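# Park the bicycle in the floor rack with kickstand up

## Task

Get the bike parked in the floor rack. One of its wheels must sit in the rack's slot, near the slot's closed end, and the kickstand must be fully raised. When finished, the bike must be motionless and touched by nothing except the rack: no wall, furniture or loose item. The rack is loose on the floor and can slide. The bike must not topple or be left leaning, or the task counts as failed.

## Robot and tools

ROBOT. A Hello Robot Stretch 3 with one arm. It has a two-wheel differential base (0.33 m long, 0.34 m wide, rounded rear), a lift on a vertical mast, and a telescoping arm that sticks out to the robot's RIGHT. The base cannot slide sideways, so reaching further forward means driving. It pivots about the point midway between the drive wheels, 0.05 m behind the front edge. With the arm pulled in and the wrist folded, a turn sweeps a circle of radius 0.28 m. An unfolded, level gripper reaches outside that circle. A passive caster sits about 0.24 m behind the wheel axle.

FRAMES. Base frame: origin on the floor between the drive wheels, x forward, y left, z up, metres. hand_pose is reported in it, at the point where closed fingertips meet. Odometry frame: the base frame as it was when the scene began. base_odometry counts wheel rotation only, so slipping looks like travel. Heading is in radians, left positive, within ±3.142.

move. One action per call. The arguments other than cameras and blocking form the action.
- base: one command only, relative to where the base stands. {"translate_m": d} is a straight drive of d metres, forward positive, range -3 to 3. {"rotate_rad": d} is an on-the-spot turn of d radians, left positive, range -6.4 to 6.4.
- joints: an object of absolute targets keyed by joint name, each in its own unit:
  - lift_m: 0 to 1.1 m.
  - arm_m: 0 to 0.52 m extension.
  - wrist_yaw_rad: -1.345 to 4.42. 0 points along the arm; positive swings toward the front.
  - wrist_pitch_rad: -1.57 to 0.451. 0 is level; negative tips the fingers down.
  - wrist_roll_rad: -2.911 to 2.918.
  - gripper_m: -0.089 to 0.179. Larger is wider open.
  - head_pan_rad: -3.953 to 1.73. 0 faces forward, positive turns left, -1.57 faces along the arm.
  - head_tilt_rad: -1.53 to 0.419. Negative looks down.
- Base and joints may be combined; their motions begin together.
- pace: "default" or "max".
- contact_limits: allowed only for arm_m, translate_m or rotate_rad, and only in the same action as that command. Each value is a motor_effort percentage, 1 to 100. Lower values stop the motion more gently. For the base, the move halts when either wheel's effort reaches the limit.
- {"servos": "reboot"} must be sent by itself. It re-enables servos that shut off.
- cameras: a list drawn from head_camera, nav_camera, wrist_camera, all. Omitted means all; [] means none.
- blocking: defaults to true, which waits until everything is at rest. false returns after about 0.5 s while motion continues. A later move overrides only what it names.
A move with no action just reports state and images. Base speed is capped at 0.10 m/s and 0.63 rad/s unless all of these hold: lift below 0.30, arm below 0.03 and wrist_yaw above 2.54.

OTHER TOOLS. wait(seconds 0 to 10, cameras) idles and then reports. stop(cameras) brakes all running motions; braked ones read "stopped" and may keep pressing. zoom_image(camera, region [x0,y0,x1,y1] in pixels, at most 504x504) enlarges part of the latest image from that camera. read_manual returns licence text only. finished_scene(scene) ends the current scene, given its number; it cannot be undone.

RESULTS. The move line reads "done" or the worst status among the motions. base_status and joint_status can be moving, done, off_target (resting short of target, possibly still pushing), contact_stop (lift or arm goes slack), time_out, stopped, or torque_fault (wrist or head servo off until reboot). An unplanned stop blocks the remaining calls of that reply. on_its_own reports things you did not command; "held at" gives the target, not the reading. motor_effort is a percentage, positive toward higher values, with the peak in brackets. For the wheels, positive pushes forward. base_tilt is in degrees, forward and right positive, with about 4 degrees of bias. If turned_by_wheels and turned_by_imu differ by more than 0.15 rad, believe the IMU. lidar_m gives 12 ranges at 30-degree steps: the first is straight ahead, then counter-clockwise (4th left, 7th behind, 10th right). It scans a plane 0.17 m high; "-" means nothing seen, or something closer than 0.15 m. wrist_depth_mm and head_depth_mm are 7x7 grids of median depth in mm. The head_camera image arrives rotated; turn it a quarter turn clockwise to view it upright. The nav_camera image needs a quarter turn counterclockwise.

GRIPPER. To hold, command below the object's width. To let go, command at least 0.05 above its width. The reading does not confirm a grasp, and squeezing too hard makes the stall guard loosen the grip.

CAUTIONS. Before folding the wrist over the base (yaw 3.0) or unfolding it, put the lift between 0.32 and 0.95, pitch at -0.4 and roll near 0. When yaw is below -0.4, keep pitch at -0.5 or lower. Pressing the arm against something rigid with the gripper above about 0.45 m can tip the robot. So can driving while the gripper grips, hooks or pushes something fixed. If base_tilt shows a lean, back the gripper off. The wrist, the head and an unlimited base push with no contact stop, so use contact limits when driving into things. Do not drop the bike, release it while it is moving, slam it, or shove hard. Keep the rack from being dragged away and the bike from falling.

Each tool is called after "Request:" as name(argument=value, ...), one argument or row to a line, values as JSON.

## Session

Scene 1 done. Now scene 2.

Request:
move(
  joints={"head_pan_rad": 0.0, "head_tilt_rad": -0.5},
)

Request:
move(
  joints={"head_pan_rad": -1.6, "head_tilt_rad": -0.5},
)

Scene clock: 0.87 s.
move: done
base_odometry: x=+0.000 y=+0.000 heading=+0.000
turned_by_wheels: +0.000
turned_by_imu: +0.000
base_tilt: forward=-1.4 right=-0.4
lidar_m: 1.24 2.18 2.07 1.32 0.92 0.88 0.90 1.19 1.66 1.70 2.27 1.25
head_depth_mm: 3300 3538 3660 2342 1881 1571 1307 / 3421 3698 3801 2604 1680 1575 1316 / 3552 3848 3822 2597 1985 1589 1329 / 3740 - 3936 2617 1973 1597 1330 / 3540 3786 3782 2649 1996 1599 1332 / 3046 3204 3321 2706 2017 1611 1340 / 2653 2768 2923 2733 2024 1611 1343
base_status: not commanded
joint_positions: lift_m=+0.523 arm_m=+0.000 wrist_yaw_rad=+2.995 wrist_pitch_rad=-0.456 wrist_roll_rad=+0.000 gripper_m=+0.037 head_pan_rad=+0.000 head_tilt_rad=-0.493
joint_status: all done
measured_speeds: all 0
motor_effort: left_wheel=-0.4(0.6) right_wheel=+0.0(0.3) lift_m=+25.4(26.2) arm_m=-1.5(2.3) wrist_yaw_rad=+0.6(1.0) wrist_pitch_rad=+2.6(2.8) wrist_roll_rad=+0.1(0.4) gripper_m=-0.2(0.7) head_pan_rad=+0.3(4.5) head_tilt_rad=-3.2(3.3)
hand_pose: x=+0.0108 y=+0.0722 z=+0.5269 quat_wxyz=(+0.210, +0.698, +0.109, +0.676) (m; base frame)
wrist_depth_mm: - 138 - - - - - / - 150 - - - - - / - 161 - - - - - / - 178 - - - - - / 919 202 250 968 - 964 - / 774 772 124 806 790 833 845 / 673 679 271 688 124 724 744
pictures: head_camera (sideways), nav_camera (sideways), wrist_camera
camera_calibration:
head_camera: T_world_to_cam=[[-0.478699, 0.0463715, -0.876754, 1.17045], [0.000944954, 0.998631, 0.0523016, -0.0654846], [0.877979, 0.0242082, -0.478087, 0.578336], [0, 0, 0, 1]] pos_world=[0.052589, -0.0028811, 1.30612]
nav_camera: T_world_to_cam=[[0.477837, 0.00412386, 0.878439, -1.10275], [0.0501699, -0.998485, -0.0226031, 0.0816829], [0.877015, 0.0548718, -0.47732, 0.572032], [0, 0, 0, 1]] pos_world=[0.0211558, 0.0547183, 1.24359]
wrist_camera: T_world_to_cam=[[0.991399, -0.124965, 0.0388851, -0.0250517], [-0.0372752, -0.554426, -0.831398, 0.525745], [0.125454, 0.822798, -0.554315, 0.393235], [0, 0, 0, 1]] pos_world=[-0.00489952, -0.035197, 0.656054]

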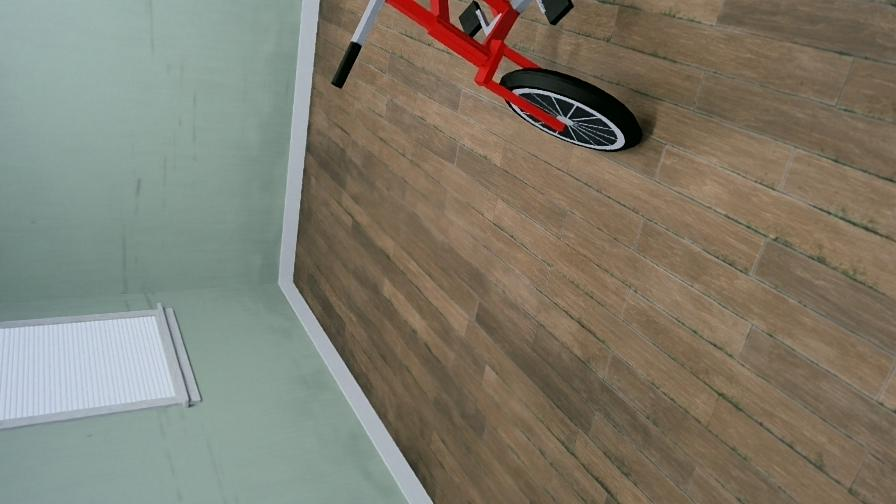

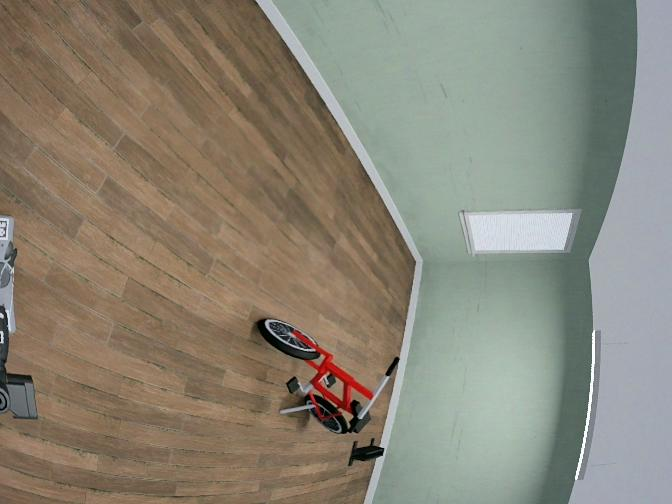

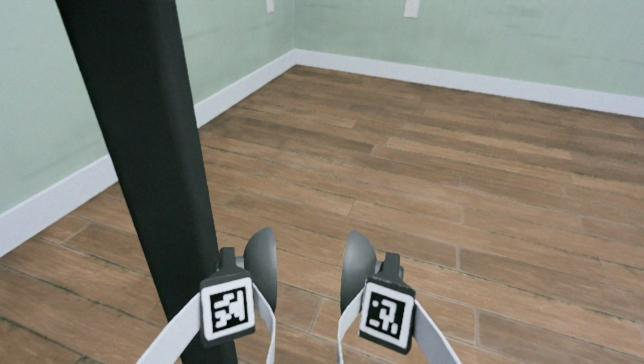

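Scene clock: 2.13 s.
move: done
base_odometry: x=+0.000 y=+0.000 heading=+0.000
turned_by_wheels: +0.000
turned_by_imu: +0.000
base_tilt: forward=-1.3 right=-0.5
lidar_m: 1.24 2.18 2.07 1.32 0.92 0.88 0.90 1.18 1.66 1.69 2.26 1.25
head_depth_mm: 1387 1499 1633 1771 1879 1550 1315 / 1426 1562 1683 1865 1971 1575 1315 / 1506 1638 1793 1959 1966 1579 1325 / 1568 1714 1892 2092 1982 1592 1333 / 1629 1798 1971 2181 1994 1607 1338 / 1705 1878 2076 2340 2006 1604 1337 / 1784 1962 2198 2436 2032 1609 1343
base_status: not commanded
joint_positions: lift_m=+0.523 arm_m=+0.000 wrist_yaw_rad=+2.995 wrist_pitch_rad=-0.456 wrist_roll_rad=+0.000 gripper_m=+0.037 head_pan_rad=-1.592 head_tilt_rad=-0.494
joint_status: all done
measured_speeds: all 0
motor_effort: left_wheel=-0.6(0.8) right_wheel=+0.1(0.3) lift_m=+25.0(26.4) arm_m=-3.9(3.9) wrist_yaw_rad=+0.9(1.0) wrist_pitch_rad=+2.7(2.8) wrist_roll_rad=-0.5(0.5) gripper_m=+0.4(1.1) head_pan_rad=-3.5(6.3) head_tilt_rad=-2.7(4.8)
hand_pose: x=+0.0108 y=+0.0722 z=+0.5269 quat_wxyz=(+0.210, +0.698, +0.109, +0.676) (m; base frame)
wrist_depth_mm: - 138 - - - - - / - 149 - - - - - / - 161 - - - - - / - 178 - - - - - / 882 202 250 973 986 - - / 780 777 125 774 779 820 837 / 688 666 266 701 124 719 724
pictures: head_camera (sideways), nav_camera (sideways), wrist_camera
camera_calibration:
head_camera: T_world_to_cam=[[0.0563649, 0.477991, -0.876554, 1.16693], [0.998393, -0.0218194, 0.0523012, -0.0715685], [0.00587362, -0.878094, -0.478453, 0.584132], [0, 0, 0, 1]] pos_world=[0.00224875, -0.0464204, 1.3061]
nav_camera: T_world_to_cam=[[-0.00586261, -0.478185, 0.87824, -1.09954], [-0.999315, -0.0292998, -0.022624, 0.0881119], [0.0365507, -0.87777, -0.477685, 0.577634], [0, 0, 0, 1]] pos_world=[0.0604925, -0.0161708, 1.24358]
wrist_camera: T_world_to_cam=[[0.991399, -0.124964, 0.038885, -0.0250516], [-0.0372751, -0.554426, -0.831398, 0.525745], [0.125454, 0.822798, -0.554315, 0.393235], [0, 0, 0, 1]] pos_world=[-0.00489956, -0.035197, 0.656054]

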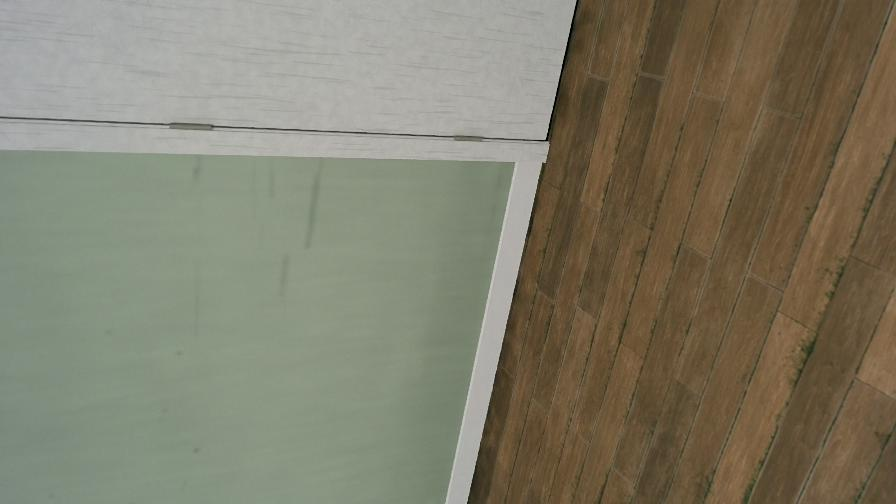

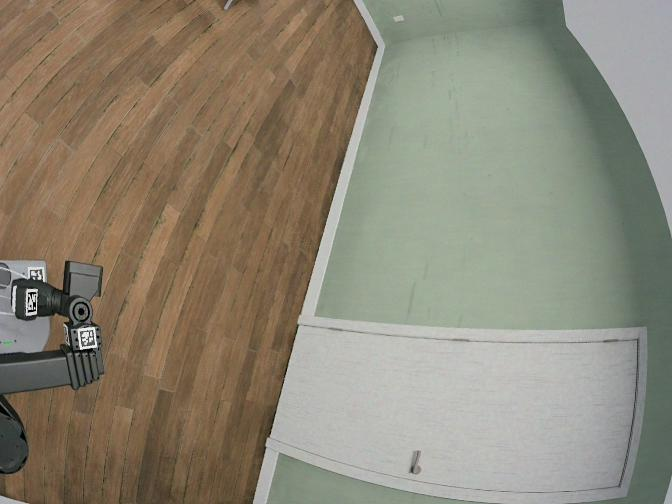

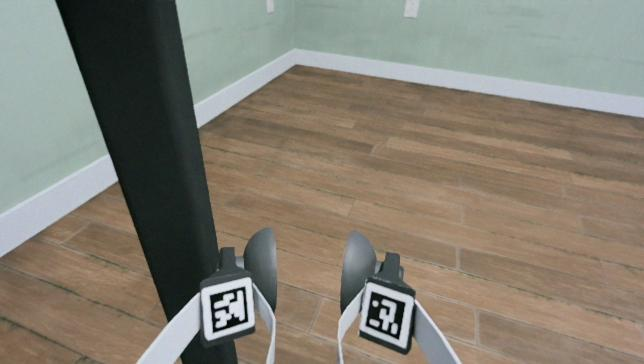

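Request:
move(
  joints={"head_pan_rad": -0.6, "head_tilt_rad": -0.45},
  cameras=["head_camera", "nav_camera"],
)

Request:
zoom_image(
  camera="head_camera",
  region=[200, 0, 700, 504],
)

Scene clock: 9.17 s.
move: done
base_odometry: x=+0.000 y=+0.000 heading=+0.000
turned_by_wheels: +0.000
turned_by_imu: +0.000
base_tilt: forward=-1.3 right=-0.4
lidar_m: 1.24 2.18 2.06 1.32 0.92 0.88 0.90 1.18 1.66 1.69 2.26 1.25
head_depth_mm: 3338 3467 3520 2733 2013 1615 1346 / 3522 3709 3973 2767 2050 1624 1349 / 3452 3723 3930 2752 2053 1641 1349 / 3391 3650 3858 2829 2065 1639 1359 / 3356 3641 3784 2100 2051 1659 1366 / 3310 3543 3811 1914 1943 1658 1372 / 3288 3468 3675 2788 1734 1574 1377
base_status: not commanded
joint_positions: lift_m=+0.523 arm_m=+0.000 wrist_yaw_rad=+2.995 wrist_pitch_rad=-0.456 wrist_roll_rad=+0.000 gripper_m=+0.037 head_pan_rad=-0.608 head_tilt_rad=-0.458
joint_status: all done
measured_speeds: all 0
motor_effort: left_wheel=+0.0(0.7) right_wheel=+0.1(0.4) lift_m=+24.0(24.8) arm_m=-7.9(8.3) wrist_yaw_rad=-0.3(0.9) wrist_pitch_rad=+2.3(2.7) wrist_roll_rad=+0.0(0.3) gripper_m=-0.3(0.8) head_pan_rad=+3.5(8.2) head_tilt_rad=+3.9(5.2)
hand_pose: x=+0.0108 y=+0.0722 z=+0.5269 quat_wxyz=(+0.210, +0.698, +0.109, +0.676) (m; base frame)
wrist_depth_mm: - 138 - - - - - / - 149 - - - - - / - 160 - - - - - / - 177 - - - - - / 894 203 249 960 956 - - / 769 749 125 788 781 814 868 / 686 669 267 685 124 711 741
pictures: head_camera (sideways), nav_camera (sideways)
camera_calibration:
head_camera: T_world_to_cam=[[-0.340749, 0.293815, -0.893064, 1.19088], [0.569973, 0.819997, 0.0523025, -0.0689592], [0.747677, -0.4912, -0.44688, 0.538524], [0, 0, 0, 1]] pos_world=[0.0424562, -0.0288303, 1.3078]
nav_camera: T_world_to_cam=[[0.368851, -0.251852, 0.894717, -1.12332], [-0.528828, -0.848473, -0.0208228, 0.082898], [0.764388, -0.465471, -0.446147, 0.532156], [0, 0, 0, 1]] pos_world=[0.051402, 0.0351307, 1.2442]

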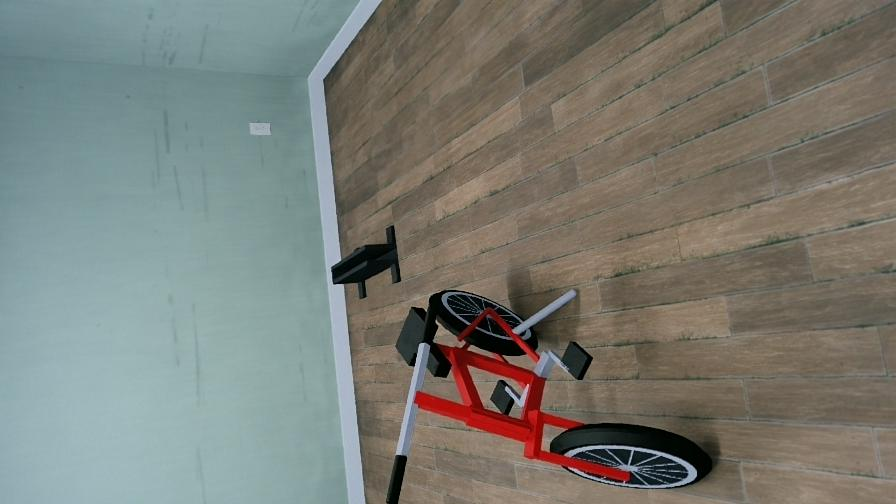

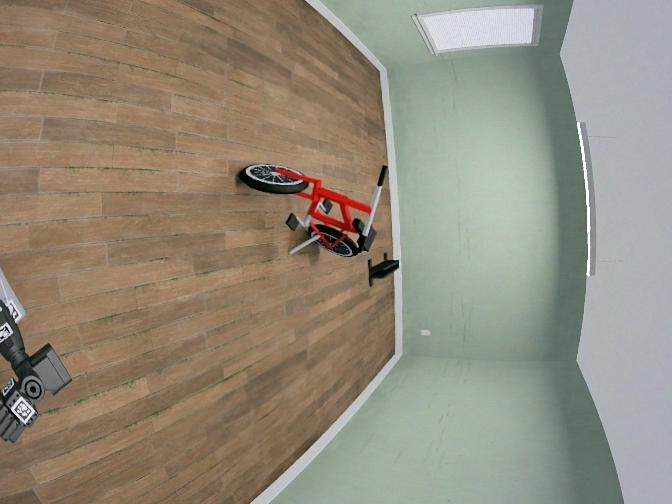

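Scaled by 1.000.

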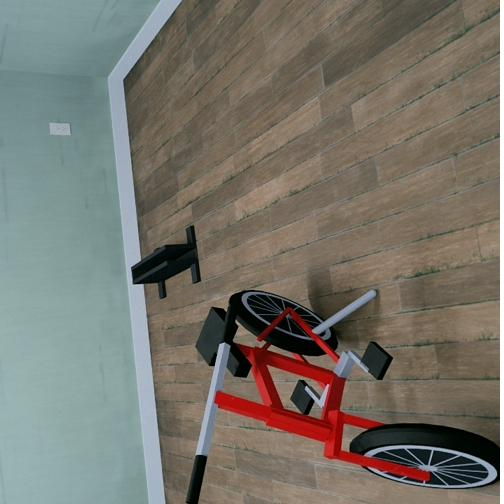

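Request:
move(
  base={"rotate_rad": -0.785},
  joints={"lift_m": 0.28, "head_pan_rad": 0.0, "head_tilt_rad": -0.5},
  pace="max",
)

Request:
move(
  base={"translate_m": 1.9},
  pace="max",
)

Scene clock: 47.10 s.
move: done
base_odometry: x=+0.000 y=+0.000 heading=-0.785
turned_by_wheels: -0.785
turned_by_imu: -0.770
base_tilt: forward=-1.3 right=-0.5
lidar_m: 1.94 1.24 2.46 2.08 1.92 1.05 0.88 0.88 0.99 1.63 1.66 1.89
head_depth_mm: 2428 2542 2756 2566 1948 1560 1305 / 2796 3040 3185 2584 1966 1573 1314 / 3364 3645 3586 2617 1971 1585 1315 / 3494 3855 3878 2639 1979 1588 1331 / 3500 3793 3889 2647 1970 1604 1333 / 3321 3647 3704 2563 2026 1619 1341 / 3213 3487 3660 1984 1906 1615 1354
base_status: done
joint_positions: lift_m=+0.280 arm_m=+0.000 wrist_yaw_rad=+2.995 wrist_pitch_rad=-0.457 wrist_roll_rad=+0.000 gripper_m=+0.037 head_pan_rad=-0.008 head_tilt_rad=-0.494
joint_status: all done
measured_speeds: all 0
motor_effort: left_wheel=+2.3(9.7) right_wheel=-3.6(7.9) lift_m=+19.2(24.5) arm_m=-14.7(15.1) wrist_yaw_rad=+0.7(1.9) wrist_pitch_rad=+2.8(2.9) wrist_roll_rad=+0.2(0.3) gripper_m=+0.5(1.0) head_pan_rad=+3.8(5.8) head_tilt_rad=-2.6(4.1)
hand_pose: x=+0.0107 y=+0.0720 z=+0.2841 quat_wxyz=(+0.210, +0.698, +0.110, +0.676) (m; base frame)
wrist_depth_mm: - 138 - - - - - / - 150 - - - - - / 880 161 910 960 985 998 - / 677 178 686 730 739 774 795 / 573 203 212 593 612 622 637 / 488 286 124 296 490 523 544 / 257 254 248 267 124 456 460
pictures: head_camera (sideways), nav_camera (sideways), wrist_camera
camera_calibration:
head_camera: T_world_to_cam=[[-0.478715, 0.0503216, -0.876527, 1.17016], [0.00920635, 0.998589, 0.0523012, -0.0655344], [0.877922, 0.0169677, -0.478503, 0.578877], [0, 0, 0, 1]] pos_world=[0.0525657, -0.00326446, 1.3061]
nav_camera: T_world_to_cam=[[0.478271, 0.000179114, 0.878212, -1.10246], [0.0419221, -0.998865, -0.0226269, 0.0817641], [0.877211, 0.0476383, -0.477735, 0.572571], [0, 0, 0, 1]] pos_world=[0.021579, 0.0545925, 1.24358]
wrist_camera: T_world_to_cam=[[0.991405, -0.124926, 0.0388639, -0.015606], [-0.0373982, -0.555258, -0.830837, 0.323728], [0.125373, 0.822242, -0.555157, 0.259059], [0, 0, 0, 1]] pos_world=[-0.00490023, -0.0352058, 0.41339]

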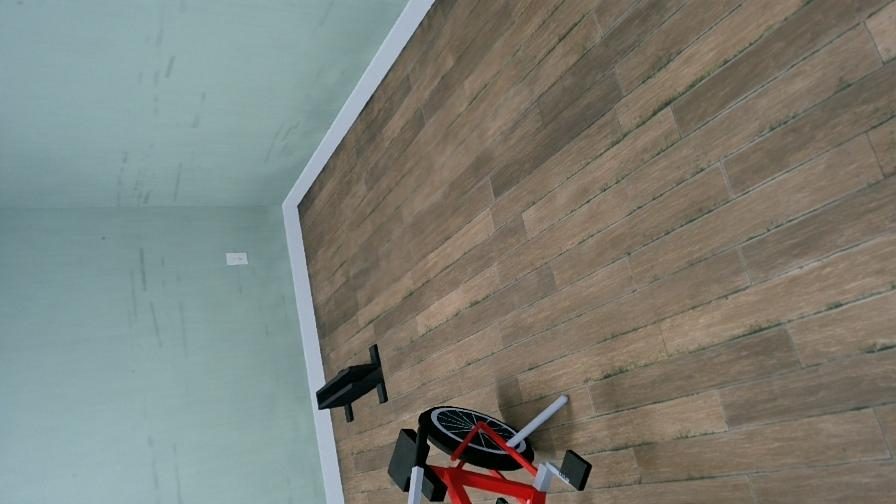

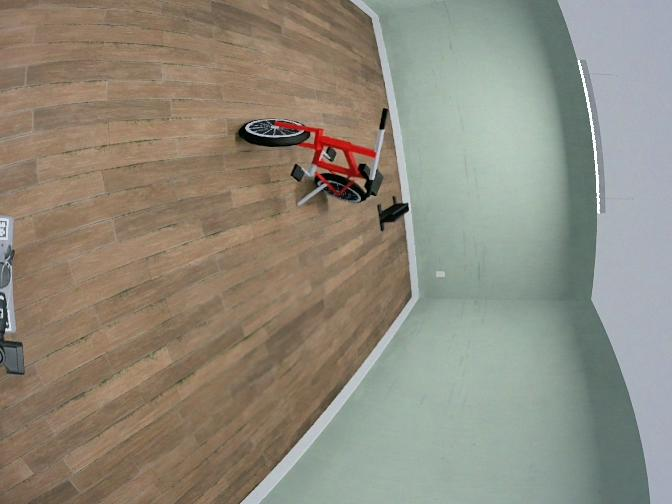

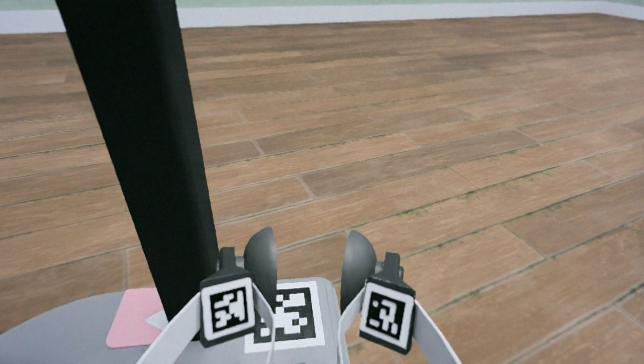

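Scene clock: 54.83 s.
move: done
base_odometry: x=+1.344 y=-1.343 heading=-0.785
turned_by_wheels: +0.000
turned_by_imu: +0.010
base_tilt: forward=-1.3 right=-0.4
lidar_m: 2.07 2.06 0.49 0.48 0.53 0.96 2.68 2.35 1.32 1.11 1.11 1.26
head_depth_mm: 1613 1717 1825 1931 1894 1565 1312 / 1887 2022 2192 2271 1950 1584 1311 / 1960 2111 2300 2474 1971 1588 1316 / 1878 2022 2228 2373 1971 1590 1324 / 1807 1976 2143 2326 2001 1595 1325 / 1745 1897 2073 2258 2005 1607 1339 / 1702 1843 1992 2152 1939 1557 1340
base_status: done
joint_positions: lift_m=+0.280 arm_m=+0.000 wrist_yaw_rad=+2.995 wrist_pitch_rad=-0.457 wrist_roll_rad=+0.000 gripper_m=+0.037 head_pan_rad=-0.008 head_tilt_rad=-0.495
joint_status: not commanded
measured_speeds: all 0
motor_effort: left_wheel=-0.5(11.9) right_wheel=-0.5(6.2) lift_m=+26.4(26.7) arm_m=-13.5(15.8) wrist_yaw_rad=+0.9(1.8) wrist_pitch_rad=+2.9(3.0) wrist_roll_rad=+0.3(0.5) gripper_m=+0.4(1.4) head_pan_rad=+4.2(4.8) head_tilt_rad=-2.2(3.3)
hand_pose: x=+0.0107 y=+0.0721 z=+0.2841 quat_wxyz=(+0.210, +0.698, +0.110, +0.676) (m; base frame)
wrist_depth_mm: 139 138 504 491 - - - / - 149 554 533 - - - / 801 160 636 604 934 987 - / 677 178 677 695 753 769 773 / 571 202 212 596 608 635 635 / 478 290 124 299 488 529 531 / 257 259 249 266 124 456 470
pictures: head_camera (sideways), nav_camera (sideways), wrist_camera
camera_calibration:
head_camera: T_world_to_cam=[[-0.479538, 0.0502387, -0.876082, 1.16958], [0.00906837, 0.99859, 0.0523002, -0.0655323], [0.877474, 0.0171353, -0.479317, 0.57994], [0, 0, 0, 1]] pos_world=[0.0525702, -0.00325581, 1.30605]
nav_camera: T_world_to_cam=[[0.479086, 0.000261879, 0.877768, -1.10188], [0.0420876, -0.998857, -0.0226734, 0.0818237], [0.876759, 0.0478057, -0.478549, 0.573633], [0, 0, 0, 1]] pos_world=[0.0215146, 0.0545958, 1.24356]
wrist_camera: T_world_to_cam=[[0.991405, -0.124926, 0.0388639, -0.0156046], [-0.037398, -0.555258, -0.830837, 0.323726], [0.125373, 0.822242, -0.555157, 0.259047], [0, 0, 0, 1]] pos_world=[-0.00490026, -0.0351976, 0.413382]

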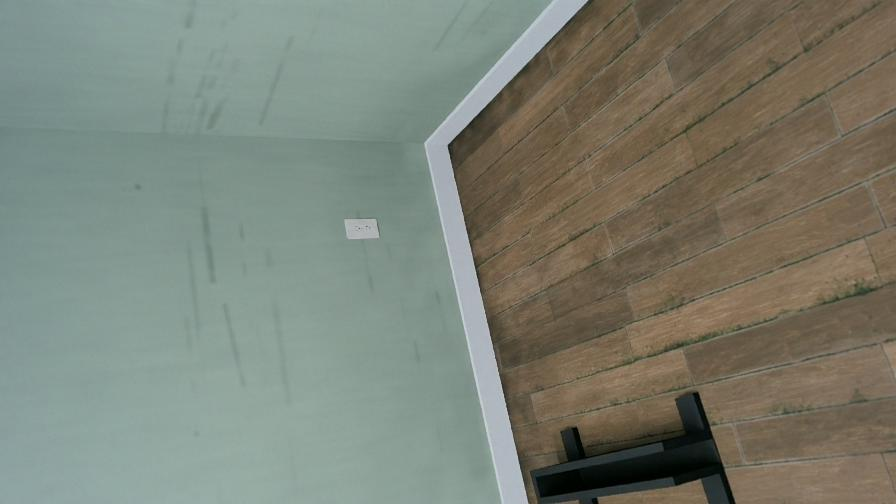

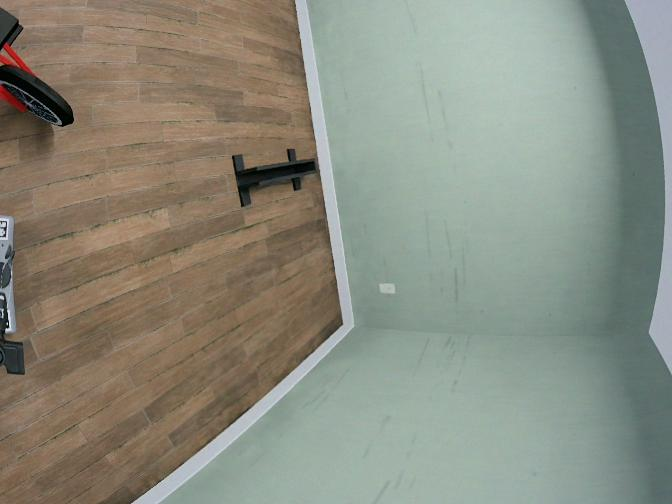

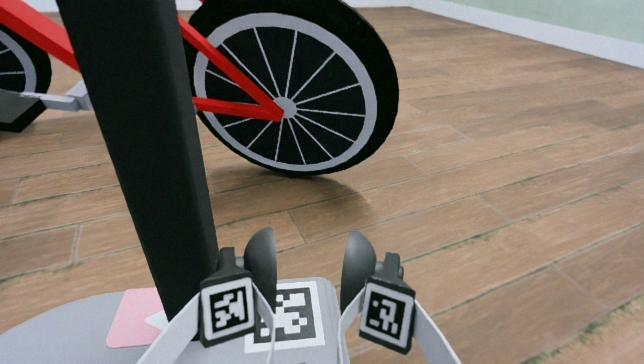

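Request:
move(
  joints={"head_pan_rad": 0.25, "head_tilt_rad": -0.6},
  cameras=["head_camera"],
)

Request:
zoom_image(
  camera="head_camera",
  region=[350, 200, 750, 504],
)

Scene clock: 57.87 s.
move: done
base_odometry: x=+1.344 y=-1.343 heading=-0.785
turned_by_wheels: +0.000
turned_by_imu: +0.000
base_tilt: forward=-1.3 right=-0.5
lidar_m: 2.06 2.06 0.49 0.49 0.53 0.96 2.68 2.36 1.32 1.11 1.11 1.26
head_depth_mm: 1840 2023 2246 2221 1753 1450 1239 / 1825 2005 2253 2200 1751 1462 1246 / 1803 1973 2222 2227 1764 1460 1246 / 1788 1968 2178 2245 1777 1470 1255 / 1760 1953 2164 2190 1736 1481 1252 / 1758 1919 2151 2285 1796 1483 1268 / 1733 1904 2135 2238 1801 1482 1266
base_status: not commanded
joint_positions: lift_m=+0.280 arm_m=+0.000 wrist_yaw_rad=+2.995 wrist_pitch_rad=-0.457 wrist_roll_rad=+0.000 gripper_m=+0.037 head_pan_rad=+0.242 head_tilt_rad=-0.592
joint_status: all done
measured_speeds: all 0
motor_effort: left_wheel=-0.2(0.4) right_wheel=-0.3(0.8) lift_m=+29.2(29.2) arm_m=-12.1(12.9) wrist_yaw_rad=+0.1(2.3) wrist_pitch_rad=+2.6(2.9) wrist_roll_rad=+0.0(0.4) gripper_m=+0.1(0.9) head_pan_rad=+4.4(6.3) head_tilt_rad=-3.4(4.7)
hand_pose: x=+0.0107 y=+0.0721 z=+0.2841 quat_wxyz=(+0.210, +0.698, +0.110, +0.676) (m; base frame)
wrist_depth_mm: 138 138 502 485 - - - / - 150 551 534 - - - / 820 160 644 609 905 1000 - / 692 179 690 693 754 773 787 / 571 202 210 590 621 619 634 / 483 288 124 298 489 518 530 / 257 258 248 266 124 457 468
pictures: head_camera (sideways)
camera_calibration:
head_camera: T_world_to_cam=[[-0.557533, -0.0896694, -0.825297, 1.10383], [-0.233084, 0.971068, 0.0519537, -0.0635974], [0.796761, 0.22133, -0.562303, 0.688405], [0, 0, 0, 1]] pos_world=[0.0521063, 0.00837294, 1.30139]

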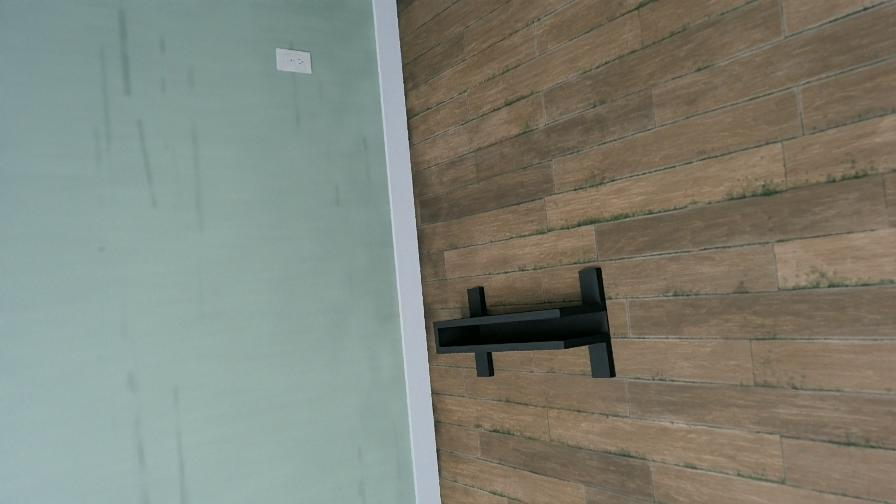

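Scaled by 1.260 from the camera's 896x504 image, which has a finer 1280x720 frame.

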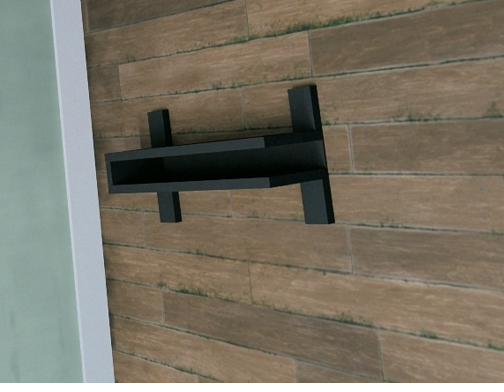

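Request:
move(
  base={"rotate_rad": -0.152},
  pace="max",
  cameras=[],
)

Request:
move(
  base={"translate_m": 0.94},
  pace="max",
  cameras=[],
)

Request:
move(
  base={"rotate_rad": -2.57},
  joints={"head_pan_rad": -1.9, "head_tilt_rad": -0.7},
  pace="max",
)

Scene clock: 76.23 s.
move: done
base_odometry: x=+1.344 y=-1.343 heading=-0.937
turned_by_wheels: -0.152
turned_by_imu: -0.148
base_tilt: forward=-1.3 right=-0.4
lidar_m: 1.71 2.06 2.19 0.48 0.51 0.65 2.73 2.68 1.47 1.13 1.11 1.18
head_depth_mm: 1885 2017 2163 2111 1743 1441 1230 / 1906 2119 2383 2208 1768 1454 1243 / 1876 2089 2333 2237 1769 1457 1245 / 1836 2015 2229 2228 1772 1477 1254 / 1791 1971 2194 2270 1777 1479 1262 / 1755 1923 2134 2256 1756 1489 1259 / 1717 1874 2051 2215 1807 1493 1277
base_status: done
joint_positions: lift_m=+0.280 arm_m=+0.000 wrist_yaw_rad=+2.995 wrist_pitch_rad=-0.457 wrist_roll_rad=+0.000 gripper_m=+0.037 head_pan_rad=+0.242 head_tilt_rad=-0.593
joint_status: not commanded
measured_speeds: all 0
motor_effort: left_wheel=+1.1(10.1) right_wheel=-2.9(9.0) lift_m=+33.2(33.2) arm_m=-11.3(11.8) wrist_yaw_rad=+0.1(1.1) wrist_pitch_rad=+2.7(2.9) wrist_roll_rad=-0.1(0.3) gripper_m=+0.4(0.6) head_pan_rad=+3.6(4.5) head_tilt_rad=-2.9(4.1)
hand_pose: x=+0.0107 y=+0.0721 z=+0.2841 quat_wxyz=(+0.210, +0.698, +0.110, +0.676) (m; base frame)
wrist_depth_mm: 136 138 474 - - - - / 544 149 535 562 - - - / 811 161 602 625 975 - - / 664 178 669 720 750 766 809 / 562 201 211 601 609 619 641 / 486 289 124 296 487 520 530 / 255 258 251 266 124 451 461
pictures: none
No camera images: "cameras" was empty.

Scene clock: 80.70 s.
move: done
base_odometry: x=+1.901 y=-2.100 heading=-0.937
turned_by_wheels: +0.000
turned_by_imu: +0.005
base_tilt: forward=-1.3 right=-0.4
lidar_m: 1.10 1.22 1.30 1.89 3.05 0.95 3.58 2.14 0.94 0.72 0.71 0.76
head_depth_mm: 1141 1242 1362 1463 1564 1451 1234 / 1114 1237 1376 1578 1706 1457 1239 / 1087 1204 1346 1520 1691 1469 1246 / 1057 1175 1311 1469 1662 1458 1251 / 1039 1143 1270 1425 1632 1483 1260 / 1020 1118 1232 1396 1572 1478 1267 / 997 1099 1213 1344 1537 1498 1272
base_status: done
joint_positions: lift_m=+0.280 arm_m=+0.000 wrist_yaw_rad=+2.995 wrist_pitch_rad=-0.457 wrist_roll_rad=+0.000 gripper_m=+0.037 head_pan_rad=+0.242 head_tilt_rad=-0.593
joint_status: not commanded
measured_speeds: all 0
motor_effort: left_wheel=+1.0(12.2) right_wheel=-0.4(6.1) lift_m=+31.7(34.1) arm_m=-10.2(12.1) wrist_yaw_rad=+0.2(1.3) wrist_pitch_rad=+2.7(3.0) wrist_roll_rad=-0.3(0.4) gripper_m=-0.6(1.3) head_pan_rad=+3.7(4.8) head_tilt_rad=-2.7(3.7)
hand_pose: x=+0.0107 y=+0.0721 z=+0.2841 quat_wxyz=(+0.210, +0.698, +0.110, +0.676) (m; base frame)
wrist_depth_mm: - 138 - - - - - / - 149 - - - - - / 848 161 933 868 892 963 - / 684 178 686 703 760 757 772 / 561 201 211 600 607 625 619 / 480 289 125 300 488 525 532 / 255 256 247 269 124 445 463
pictures: none
No camera images: "cameras" was empty.

Scene clock: 83.33 s.
move: done
base_odometry: x=+1.901 y=-2.100 heading=+2.777
turned_by_wheels: -2.570
turned_by_imu: -2.515
base_tilt: forward=-1.3 right=-0.5
lidar_m: 1.78 0.89 0.71 0.71 0.78 1.20 1.22 1.34 2.07 3.01 0.95 3.53
head_depth_mm: 2266 2423 2358 1922 1601 1364 1163 / 2745 2921 2479 1943 1611 1364 1189 / 2806 3048 2478 1962 1625 1368 1197 / 2773 3045 2478 1963 1618 1383 1202 / 2688 3009 2550 1962 1634 1387 1207 / 2613 2929 2565 2006 1648 1384 1202 / 2595 2907 2585 2007 1658 1400 1218
base_status: done
joint_positions: lift_m=+0.280 arm_m=+0.000 wrist_yaw_rad=+2.995 wrist_pitch_rad=-0.457 wrist_roll_rad=+0.000 gripper_m=+0.037 head_pan_rad=-1.892 head_tilt_rad=-0.692
joint_status: all done
measured_speeds: all 0
motor_effort: left_wheel=+1.7(13.5) right_wheel=-3.7(9.0) lift_m=+30.6(32.7) arm_m=-13.7(16.0) wrist_yaw_rad=-0.2(1.5) wrist_pitch_rad=+2.9(3.0) wrist_roll_rad=-0.3(0.3) gripper_m=+0.2(1.1) head_pan_rad=-3.5(7.2) head_tilt_rad=-3.3(5.9)
hand_pose: x=+0.0107 y=+0.0721 z=+0.2841 quat_wxyz=(+0.210, +0.698, +0.110, +0.676) (m; base frame)
wrist_depth_mm: 139 139 696 725 712 702 710 / 777 150 756 766 789 762 778 / 821 162 804 829 842 857 837 / 679 178 682 731 746 762 804 / 572 201 211 598 604 628 634 / 485 287 124 297 487 530 529 / 256 258 248 264 124 454 465
pictures: head_camera (sideways), nav_camera (sideways), wrist_camera
camera_calibration:
head_camera: T_world_to_cam=[[0.246874, 0.594713, -0.765095, 1.02045], [0.943946, -0.326123, 0.0510874, -0.0696428], [-0.219132, -0.73482, -0.641888, 0.798134], [0, 0, 0, 1]] pos_world=[-0.0112857, -0.0430991, 1.29661]
nav_camera: T_world_to_cam=[[-0.198803, -0.610178, 0.766916, -0.953219], [-0.961487, 0.272973, -0.0320557, 0.100153], [-0.189788, -0.743753, -0.640946, 0.791417], [0, 0, 0, 1]] pos_world=[0.0569952, -0.0203524, 1.24151]
wrist_camera: T_world_to_cam=[[0.991405, -0.124925, 0.0388642, -0.0156045], [-0.0373975, -0.555258, -0.830837, 0.323732], [0.125372, 0.822242, -0.555158, 0.259048], [0, 0, 0, 1]] pos_world=[-0.00490034, -0.035195, 0.413387]

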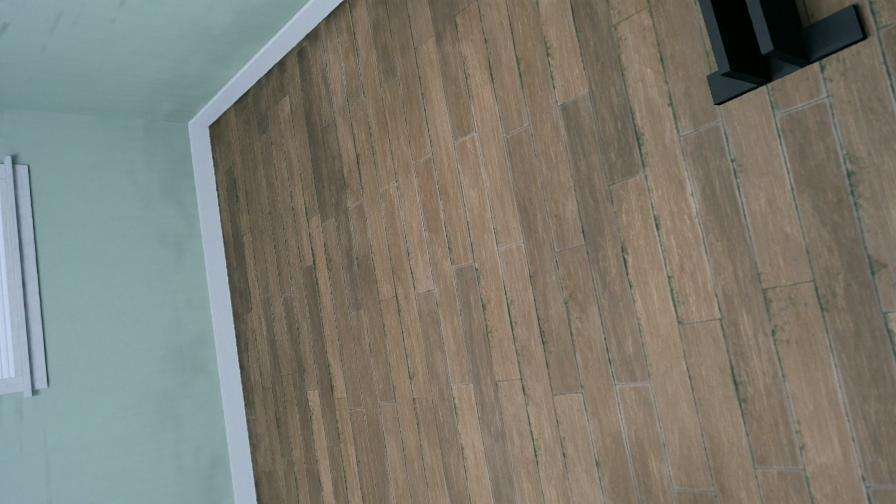

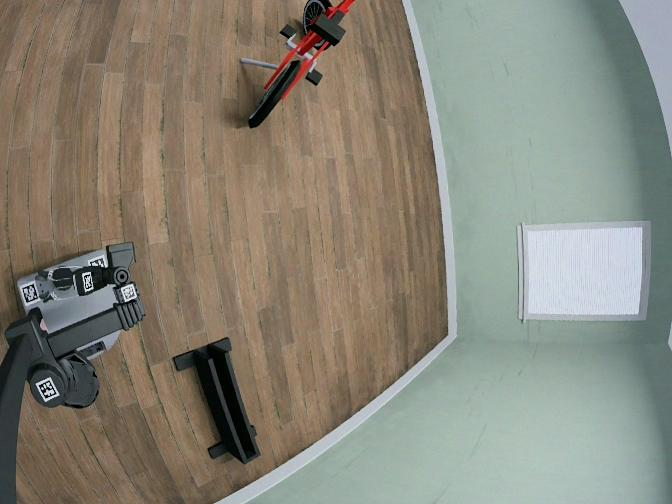

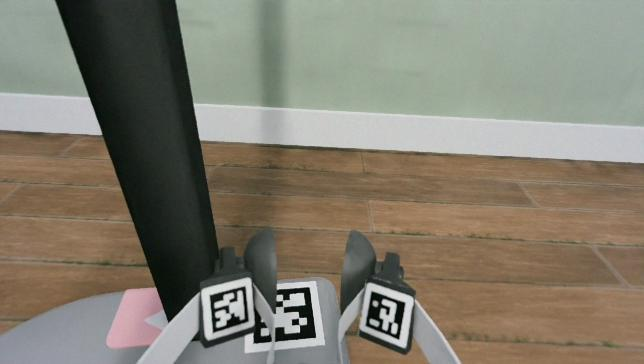

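Request:
move(
  base={"translate_m": -0.647},
  joints={"head_pan_rad": -1.6, "head_tilt_rad": -0.95},
  pace="max",
  cameras=["head_camera"],
)

Request:
move(
  joints={"lift_m": 0.6, "wrist_pitch_rad": -0.4},
  pace="max",
  cameras=[],
)

Request:
move(
  joints={"wrist_yaw_rad": 0.0, "gripper_m": 0.15},
  pace="max",
  cameras=[],
)

Request:
move(
  joints={"arm_m": 0.35, "wrist_pitch_rad": -1.53, "wrist_roll_rad": 1.57},
)

Scene clock: 96.17 s.
move: done
base_odometry: x=+2.506 y=-2.331 heading=+2.777
turned_by_wheels: +0.000
turned_by_imu: -0.003
base_tilt: forward=-1.3 right=-0.5
lidar_m: 2.04 1.01 0.81 0.81 0.73 0.59 0.59 0.64 0.99 2.94 3.20 1.34
head_depth_mm: 2384 2042 1758 1537 1371 1208 1111 / 2520 2087 1781 1533 1372 1198 692 / 2539 2120 1784 1553 1384 1202 730 / 2527 2104 1799 1572 1385 1201 767 / 2596 2122 1793 1566 1384 1200 1130 / 2605 2145 1813 1569 1397 1251 1130 / 2600 2184 1831 1572 1389 1251 1132
base_status: done
joint_positions: lift_m=+0.280 arm_m=+0.000 wrist_yaw_rad=+2.995 wrist_pitch_rad=-0.457 wrist_roll_rad=+0.000 gripper_m=+0.037 head_pan_rad=-1.608 head_tilt_rad=-0.938
joint_status: all done
measured_speeds: all 0
motor_effort: left_wheel=+2.2(7.9) right_wheel=-2.8(9.7) lift_m=+29.5(30.9) arm_m=-7.1(11.3) wrist_yaw_rad=+1.3(1.5) wrist_pitch_rad=+2.8(2.9) wrist_roll_rad=-0.1(0.4) gripper_m=+0.1(0.8) head_pan_rad=+3.8(8.4) head_tilt_rad=-5.1(7.3)
hand_pose: x=+0.0107 y=+0.0721 z=+0.2841 quat_wxyz=(+0.210, +0.698, +0.110, +0.676) (m; base frame)
wrist_depth_mm: - 138 774 769 803 807 796 / - 150 - - - - - / 749 160 870 908 903 927 - / 682 179 713 735 746 769 783 / 573 202 211 606 602 613 630 / 483 291 125 296 488 517 533 / 256 258 248 269 125 451 460
pictures: head_camera (sideways)
camera_calibration:
head_camera: T_world_to_cam=[[0.0762075, 0.80697, -0.585655, 0.787658], [0.997089, -0.0601888, 0.046811, -0.0643839], [0.00252531, -0.587517, -0.809208, 1.01438], [0, 0, 0, 1]] pos_world=[0.00160936, -0.0435264, 1.28515]

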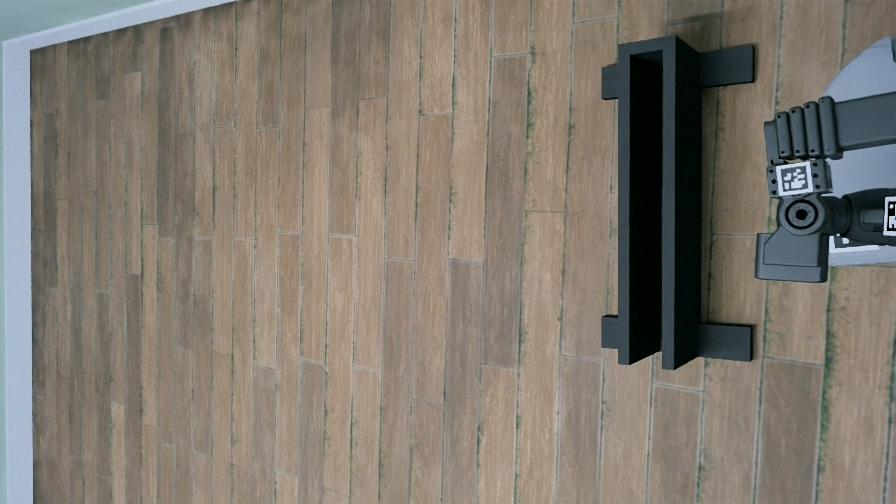

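Scene clock: 99.10 s.
move: done
base_odometry: x=+2.506 y=-2.331 heading=+2.777
turned_by_wheels: +0.000
turned_by_imu: +0.000
base_tilt: forward=-1.3 right=-0.5
lidar_m: 2.03 1.01 0.81 0.80 0.73 0.59 0.59 0.64 0.99 2.94 3.19 1.34
head_depth_mm: 2370 2057 1771 1541 1368 1177 395 / 2528 2086 1780 1550 1374 436 939 / 2586 2096 1786 1558 1380 441 498 / 2548 2141 1782 1560 1376 491 514 / 2555 2123 1811 1578 1385 1188 1127 / 2588 2138 1810 1572 1393 1237 1127 / 2612 2122 1823 1581 1393 1253 1135
base_status: not commanded
joint_positions: lift_m=+0.600 arm_m=+0.000 wrist_yaw_rad=+2.995 wrist_pitch_rad=-0.420 wrist_roll_rad=+0.000 gripper_m=+0.037 head_pan_rad=-1.608 head_tilt_rad=-0.938
joint_status: all done
measured_speeds: all 0
motor_effort: left_wheel=+2.5(2.8) right_wheel=-3.1(3.3) lift_m=+33.1(40.5) arm_m=-4.1(8.2) wrist_yaw_rad=+0.2(1.6) wrist_pitch_rad=+3.6(5.6) wrist_roll_rad=+0.0(0.4) gripper_m=-0.3(1.2) head_pan_rad=+3.4(4.4) head_tilt_rad=-4.6(6.2)
hand_pose: x=+0.0114 y=+0.0769 z=+0.6123 quat_wxyz=(+0.198, +0.700, +0.097, +0.679) (m; base frame)
wrist_depth_mm: 131 136 780 792 763 787 776 / - 147 - - - - - / - 158 - - - - - / - 172 - - - - - / - 193 208 - - - - / 827 847 124 932 930 997 996 / 769 764 251 791 124 813 858
pictures: none
No camera images: "cameras" was empty.

Scene clock: 100.93 s.
move: done
base_odometry: x=+2.506 y=-2.331 heading=+2.777
turned_by_wheels: +0.000
turned_by_imu: +0.000
base_tilt: forward=-1.4 right=-0.5
lidar_m: 2.03 1.01 0.81 0.80 0.74 0.59 0.59 0.64 0.99 2.94 3.19 1.34
head_depth_mm: 2385 2048 1767 1537 1371 1170 395 / 2540 2082 1776 1554 1377 436 456 / 2558 2109 1774 1550 1351 441 941 / 2563 2095 1792 1563 1378 585 1092 / 2590 2114 1804 1569 1361 1205 1119 / 2598 2140 1810 1570 1394 1241 1132 / 2611 2148 1823 1578 1397 1250 1139
base_status: not commanded
joint_positions: lift_m=+0.600 arm_m=+0.000 wrist_yaw_rad=+0.002 wrist_pitch_rad=-0.420 wrist_roll_rad=+0.000 gripper_m=+0.150 head_pan_rad=-1.608 head_tilt_rad=-0.938
joint_status: all done
measured_speeds: all 0
motor_effort: left_wheel=+1.8(2.8) right_wheel=-3.1(3.4) lift_m=+34.1(34.3) arm_m=-2.5(5.7) wrist_yaw_rad=-2.3(4.1) wrist_pitch_rad=+3.6(3.8) wrist_roll_rad=-0.2(0.4) gripper_m=+0.6(82.3) head_pan_rad=+3.3(4.3) head_tilt_rad=-5.1(6.2)
hand_pose: x=-0.0210 y=-0.3692 z=+0.6123 quat_wxyz=(+0.692, +0.148, -0.691, -0.147) (m; base frame)
wrist_depth_mm: - - - - - - - / - - - - - - - / - - - - - - - / - - - - - - - / - - - - - - - / 964 862 950 935 966 141 922 / 111 761 793 827 825 117 761
pictures: none
No camera images: "cameras" was empty.

Scene clock: 104.73 s.
move: done
base_odometry: x=+2.506 y=-2.331 heading=+2.777
turned_by_wheels: +0.000
turned_by_imu: +0.000
base_tilt: forward=-1.3 right=-0.4
lidar_m: 2.03 1.01 0.81 0.80 0.73 0.59 0.59 0.64 0.99 2.94 3.19 1.34
head_depth_mm: 2352 2043 1772 1530 1355 1183 395 / 2549 2083 1783 1518 499 451 938 / 2540 2110 685 686 1376 1200 975 / 2570 2112 1746 734 1365 1204 1107 / 2591 2115 1818 1567 1390 1207 1124 / 2586 2145 1806 1575 1387 1243 1130 / 2641 2117 1823 1589 1404 1248 1136
base_status: not commanded
joint_positions: lift_m=+0.600 arm_m=+0.350 wrist_yaw_rad=+0.001 wrist_pitch_rad=-1.522 wrist_roll_rad=+1.566 gripper_m=+0.150 head_pan_rad=-1.608 head_tilt_rad=-0.938
joint_status: all done
measured_speeds: all 0
motor_effort: left_wheel=+2.3(2.9) right_wheel=-3.2(3.4) lift_m=+29.6(34.2) arm_m=+14.8(23.4) wrist_yaw_rad=-0.5(3.1) wrist_pitch_rad=-1.5(3.9) wrist_roll_rad=+1.0(2.5) gripper_m=+1.2(1.3) head_pan_rad=+3.0(4.5) head_tilt_rad=-5.3(6.0)
hand_pose: x=-0.0215 y=-0.4832 z=+0.4816 quat_wxyz=(+0.002, +0.002, -0.724, -0.690) (m; base frame)
wrist_depth_mm: 626 616 616 607 606 599 610 / 638 643 633 623 616 619 472 / 651 658 640 628 635 600 471 / 671 663 654 661 640 554 481 / 679 689 671 661 658 656 487 / - 677 688 686 677 140 668 / 111 698 709 690 696 117 682
pictures: head_camera (sideways), nav_camera (sideways), wrist_camera
camera_calibration:
head_camera: T_world_to_cam=[[0.076214, 0.807146, -0.585412, 0.787343], [0.997088, -0.0602028, 0.0468041, -0.0643748], [0.00253425, -0.587275, -0.809384, 1.01461], [0, 0, 0, 1]] pos_world=[0.00160954, -0.0435214, 1.28514]
nav_camera: T_world_to_cam=[[-0.0257511, -0.808957, 0.587304, -0.720221], [-0.999117, 0.00131732, -0.0419931, 0.113308], [0.0331969, -0.587867, -0.808276, 1.00767], [0, 0, 0, 1]] pos_world=[0.0612101, 0.00959898, 1.24222]
wrist_camera: T_world_to_cam=[[-0.0484208, 0.997572, -0.0500516, 0.502122], [0.990337, 0.0544686, 0.127538, 0.0335207], [0.129955, -0.0433925, -0.99057, 0.620811], [0, 0, 0, 1]] pos_world=[-0.0895609, -0.47579, 0.635814]

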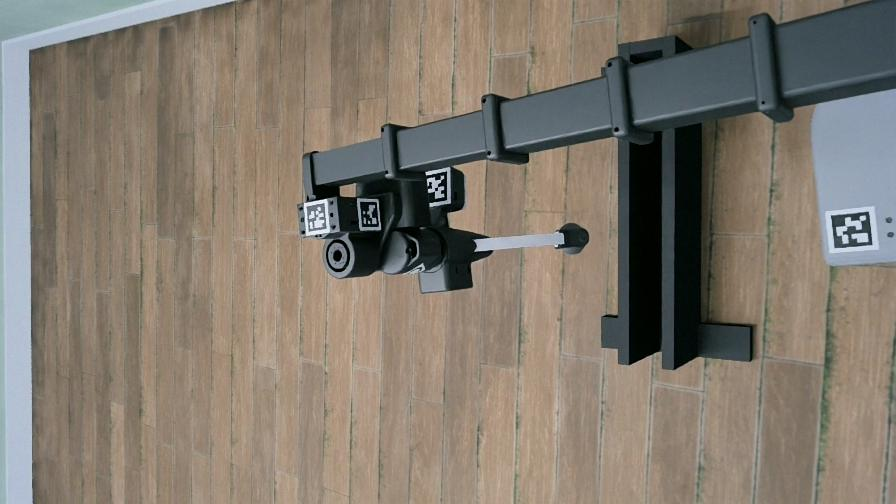

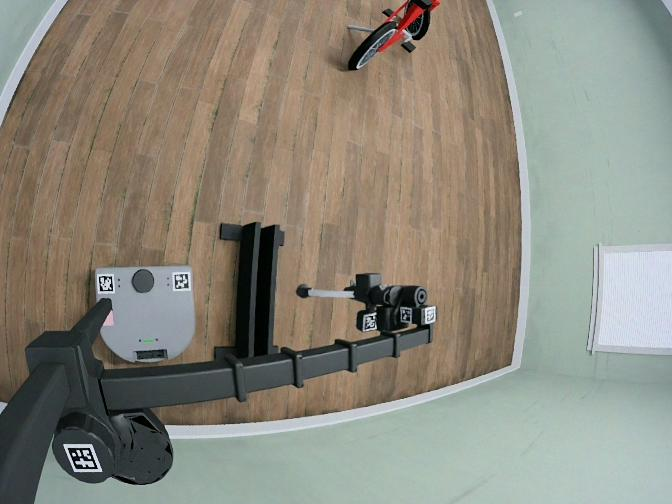

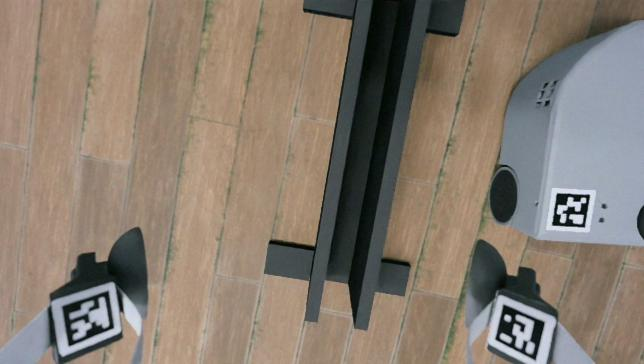

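Request:
move(
  base={"translate_m": -0.027},
  joints={"arm_m": 0.325, "wrist_roll_rad": 1.655, "lift_m": 0.36, "gripper_m": 0.17},
)

Scene clock: 122.90 s.
move: done
base_odometry: x=+2.531 y=-2.340 heading=+2.777
turned_by_wheels: +0.000
turned_by_imu: +0.000
base_tilt: forward=-1.3 right=-0.5
lidar_m: 2.04 1.01 0.82 0.81 0.70 0.57 0.56 0.61 0.95 2.94 3.21 1.36
head_depth_mm: 2304 2015 1781 1537 1365 1211 1111 / 2542 2094 1775 1544 1376 1109 610 / 2563 2103 1782 1550 845 1180 980 / 2557 2116 1803 1565 1157 1201 1110 / 2531 2118 1799 1557 1386 1207 1123 / 2592 2134 1804 1569 1385 1227 1127 / 2609 2151 1813 1586 1396 1251 1130
base_status: done
joint_positions: lift_m=+0.360 arm_m=+0.325 wrist_yaw_rad=+0.001 wrist_pitch_rad=-1.522 wrist_roll_rad=+1.650 gripper_m=+0.170 head_pan_rad=-1.608 head_tilt_rad=-0.938
joint_status: all done
measured_speeds: all 0
motor_effort: left_wheel=+0.7(3.8) right_wheel=-4.0(7.7) lift_m=+19.9(24.8) arm_m=-14.5(23.2) wrist_yaw_rad=+0.8(1.9) wrist_pitch_rad=-1.4(1.7) wrist_roll_rad=+1.2(2.5) gripper_m=+0.8(75.7) head_pan_rad=+4.0(4.5) head_tilt_rad=-5.1(6.0)
hand_pose: x=-0.0215 y=-0.4581 z=+0.2416 quat_wxyz=(-0.028, -0.027, -0.723, -0.689) (m; base frame)
wrist_depth_mm: 387 388 384 372 261 379 379 / 386 395 393 378 296 386 354 / 402 404 396 390 284 391 357 / 407 412 403 398 316 402 362 / 415 416 418 405 300 413 359 / - 425 427 411 343 137 413 / 118 440 428 428 270 118 419
pictures: head_camera (sideways), nav_camera (sideways), wrist_camera
camera_calibration:
head_camera: T_world_to_cam=[[0.0762144, 0.807165, -0.585386, 0.787308], [0.997088, -0.0602039, 0.0468033, -0.0643738], [0.00253543, -0.587248, -0.809403, 1.01463], [0, 0, 0, 1]] pos_world=[0.00160958, -0.0435208, 1.28514]
nav_camera: T_world_to_cam=[[-0.0257515, -0.808976, 0.587278, -0.720187], [-0.999117, 0.00131833, -0.0419942, 0.11331], [0.0331981, -0.587841, -0.808295, 1.00769], [0, 0, 0, 1]] pos_world=[0.0612102, 0.00960094, 1.24222]
wrist_camera: T_world_to_cam=[[0.0353105, 0.998129, -0.0499069, 0.467122], [0.990903, -0.0284782, 0.131532, 0.0238002], [0.129865, -0.0540973, -0.990055, 0.379124], [0, 0, 0, 1]] pos_world=[-0.089313, -0.44506, 0.395535]

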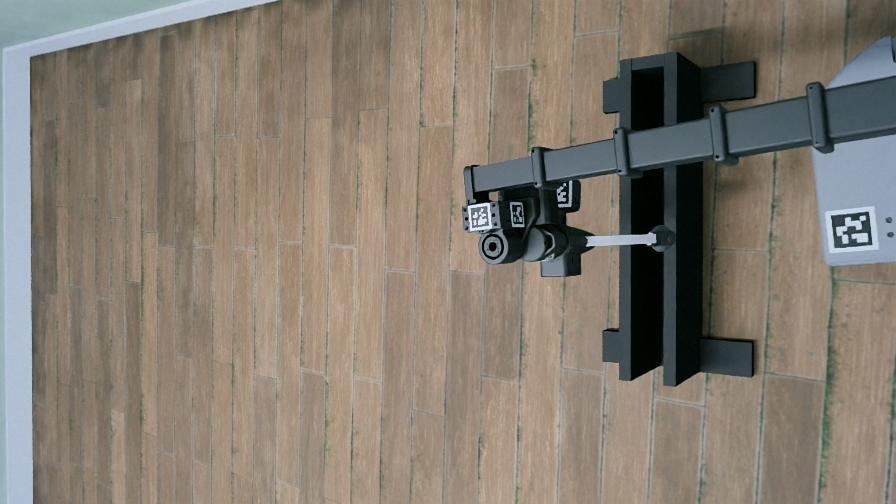

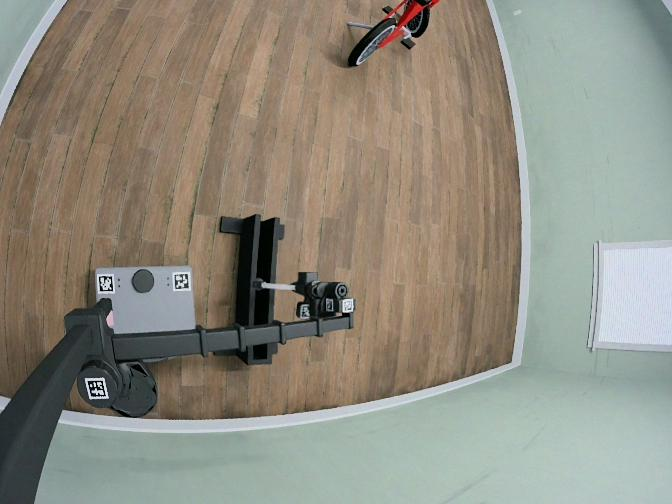

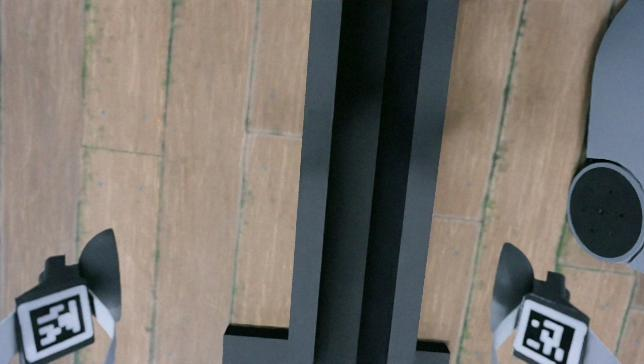

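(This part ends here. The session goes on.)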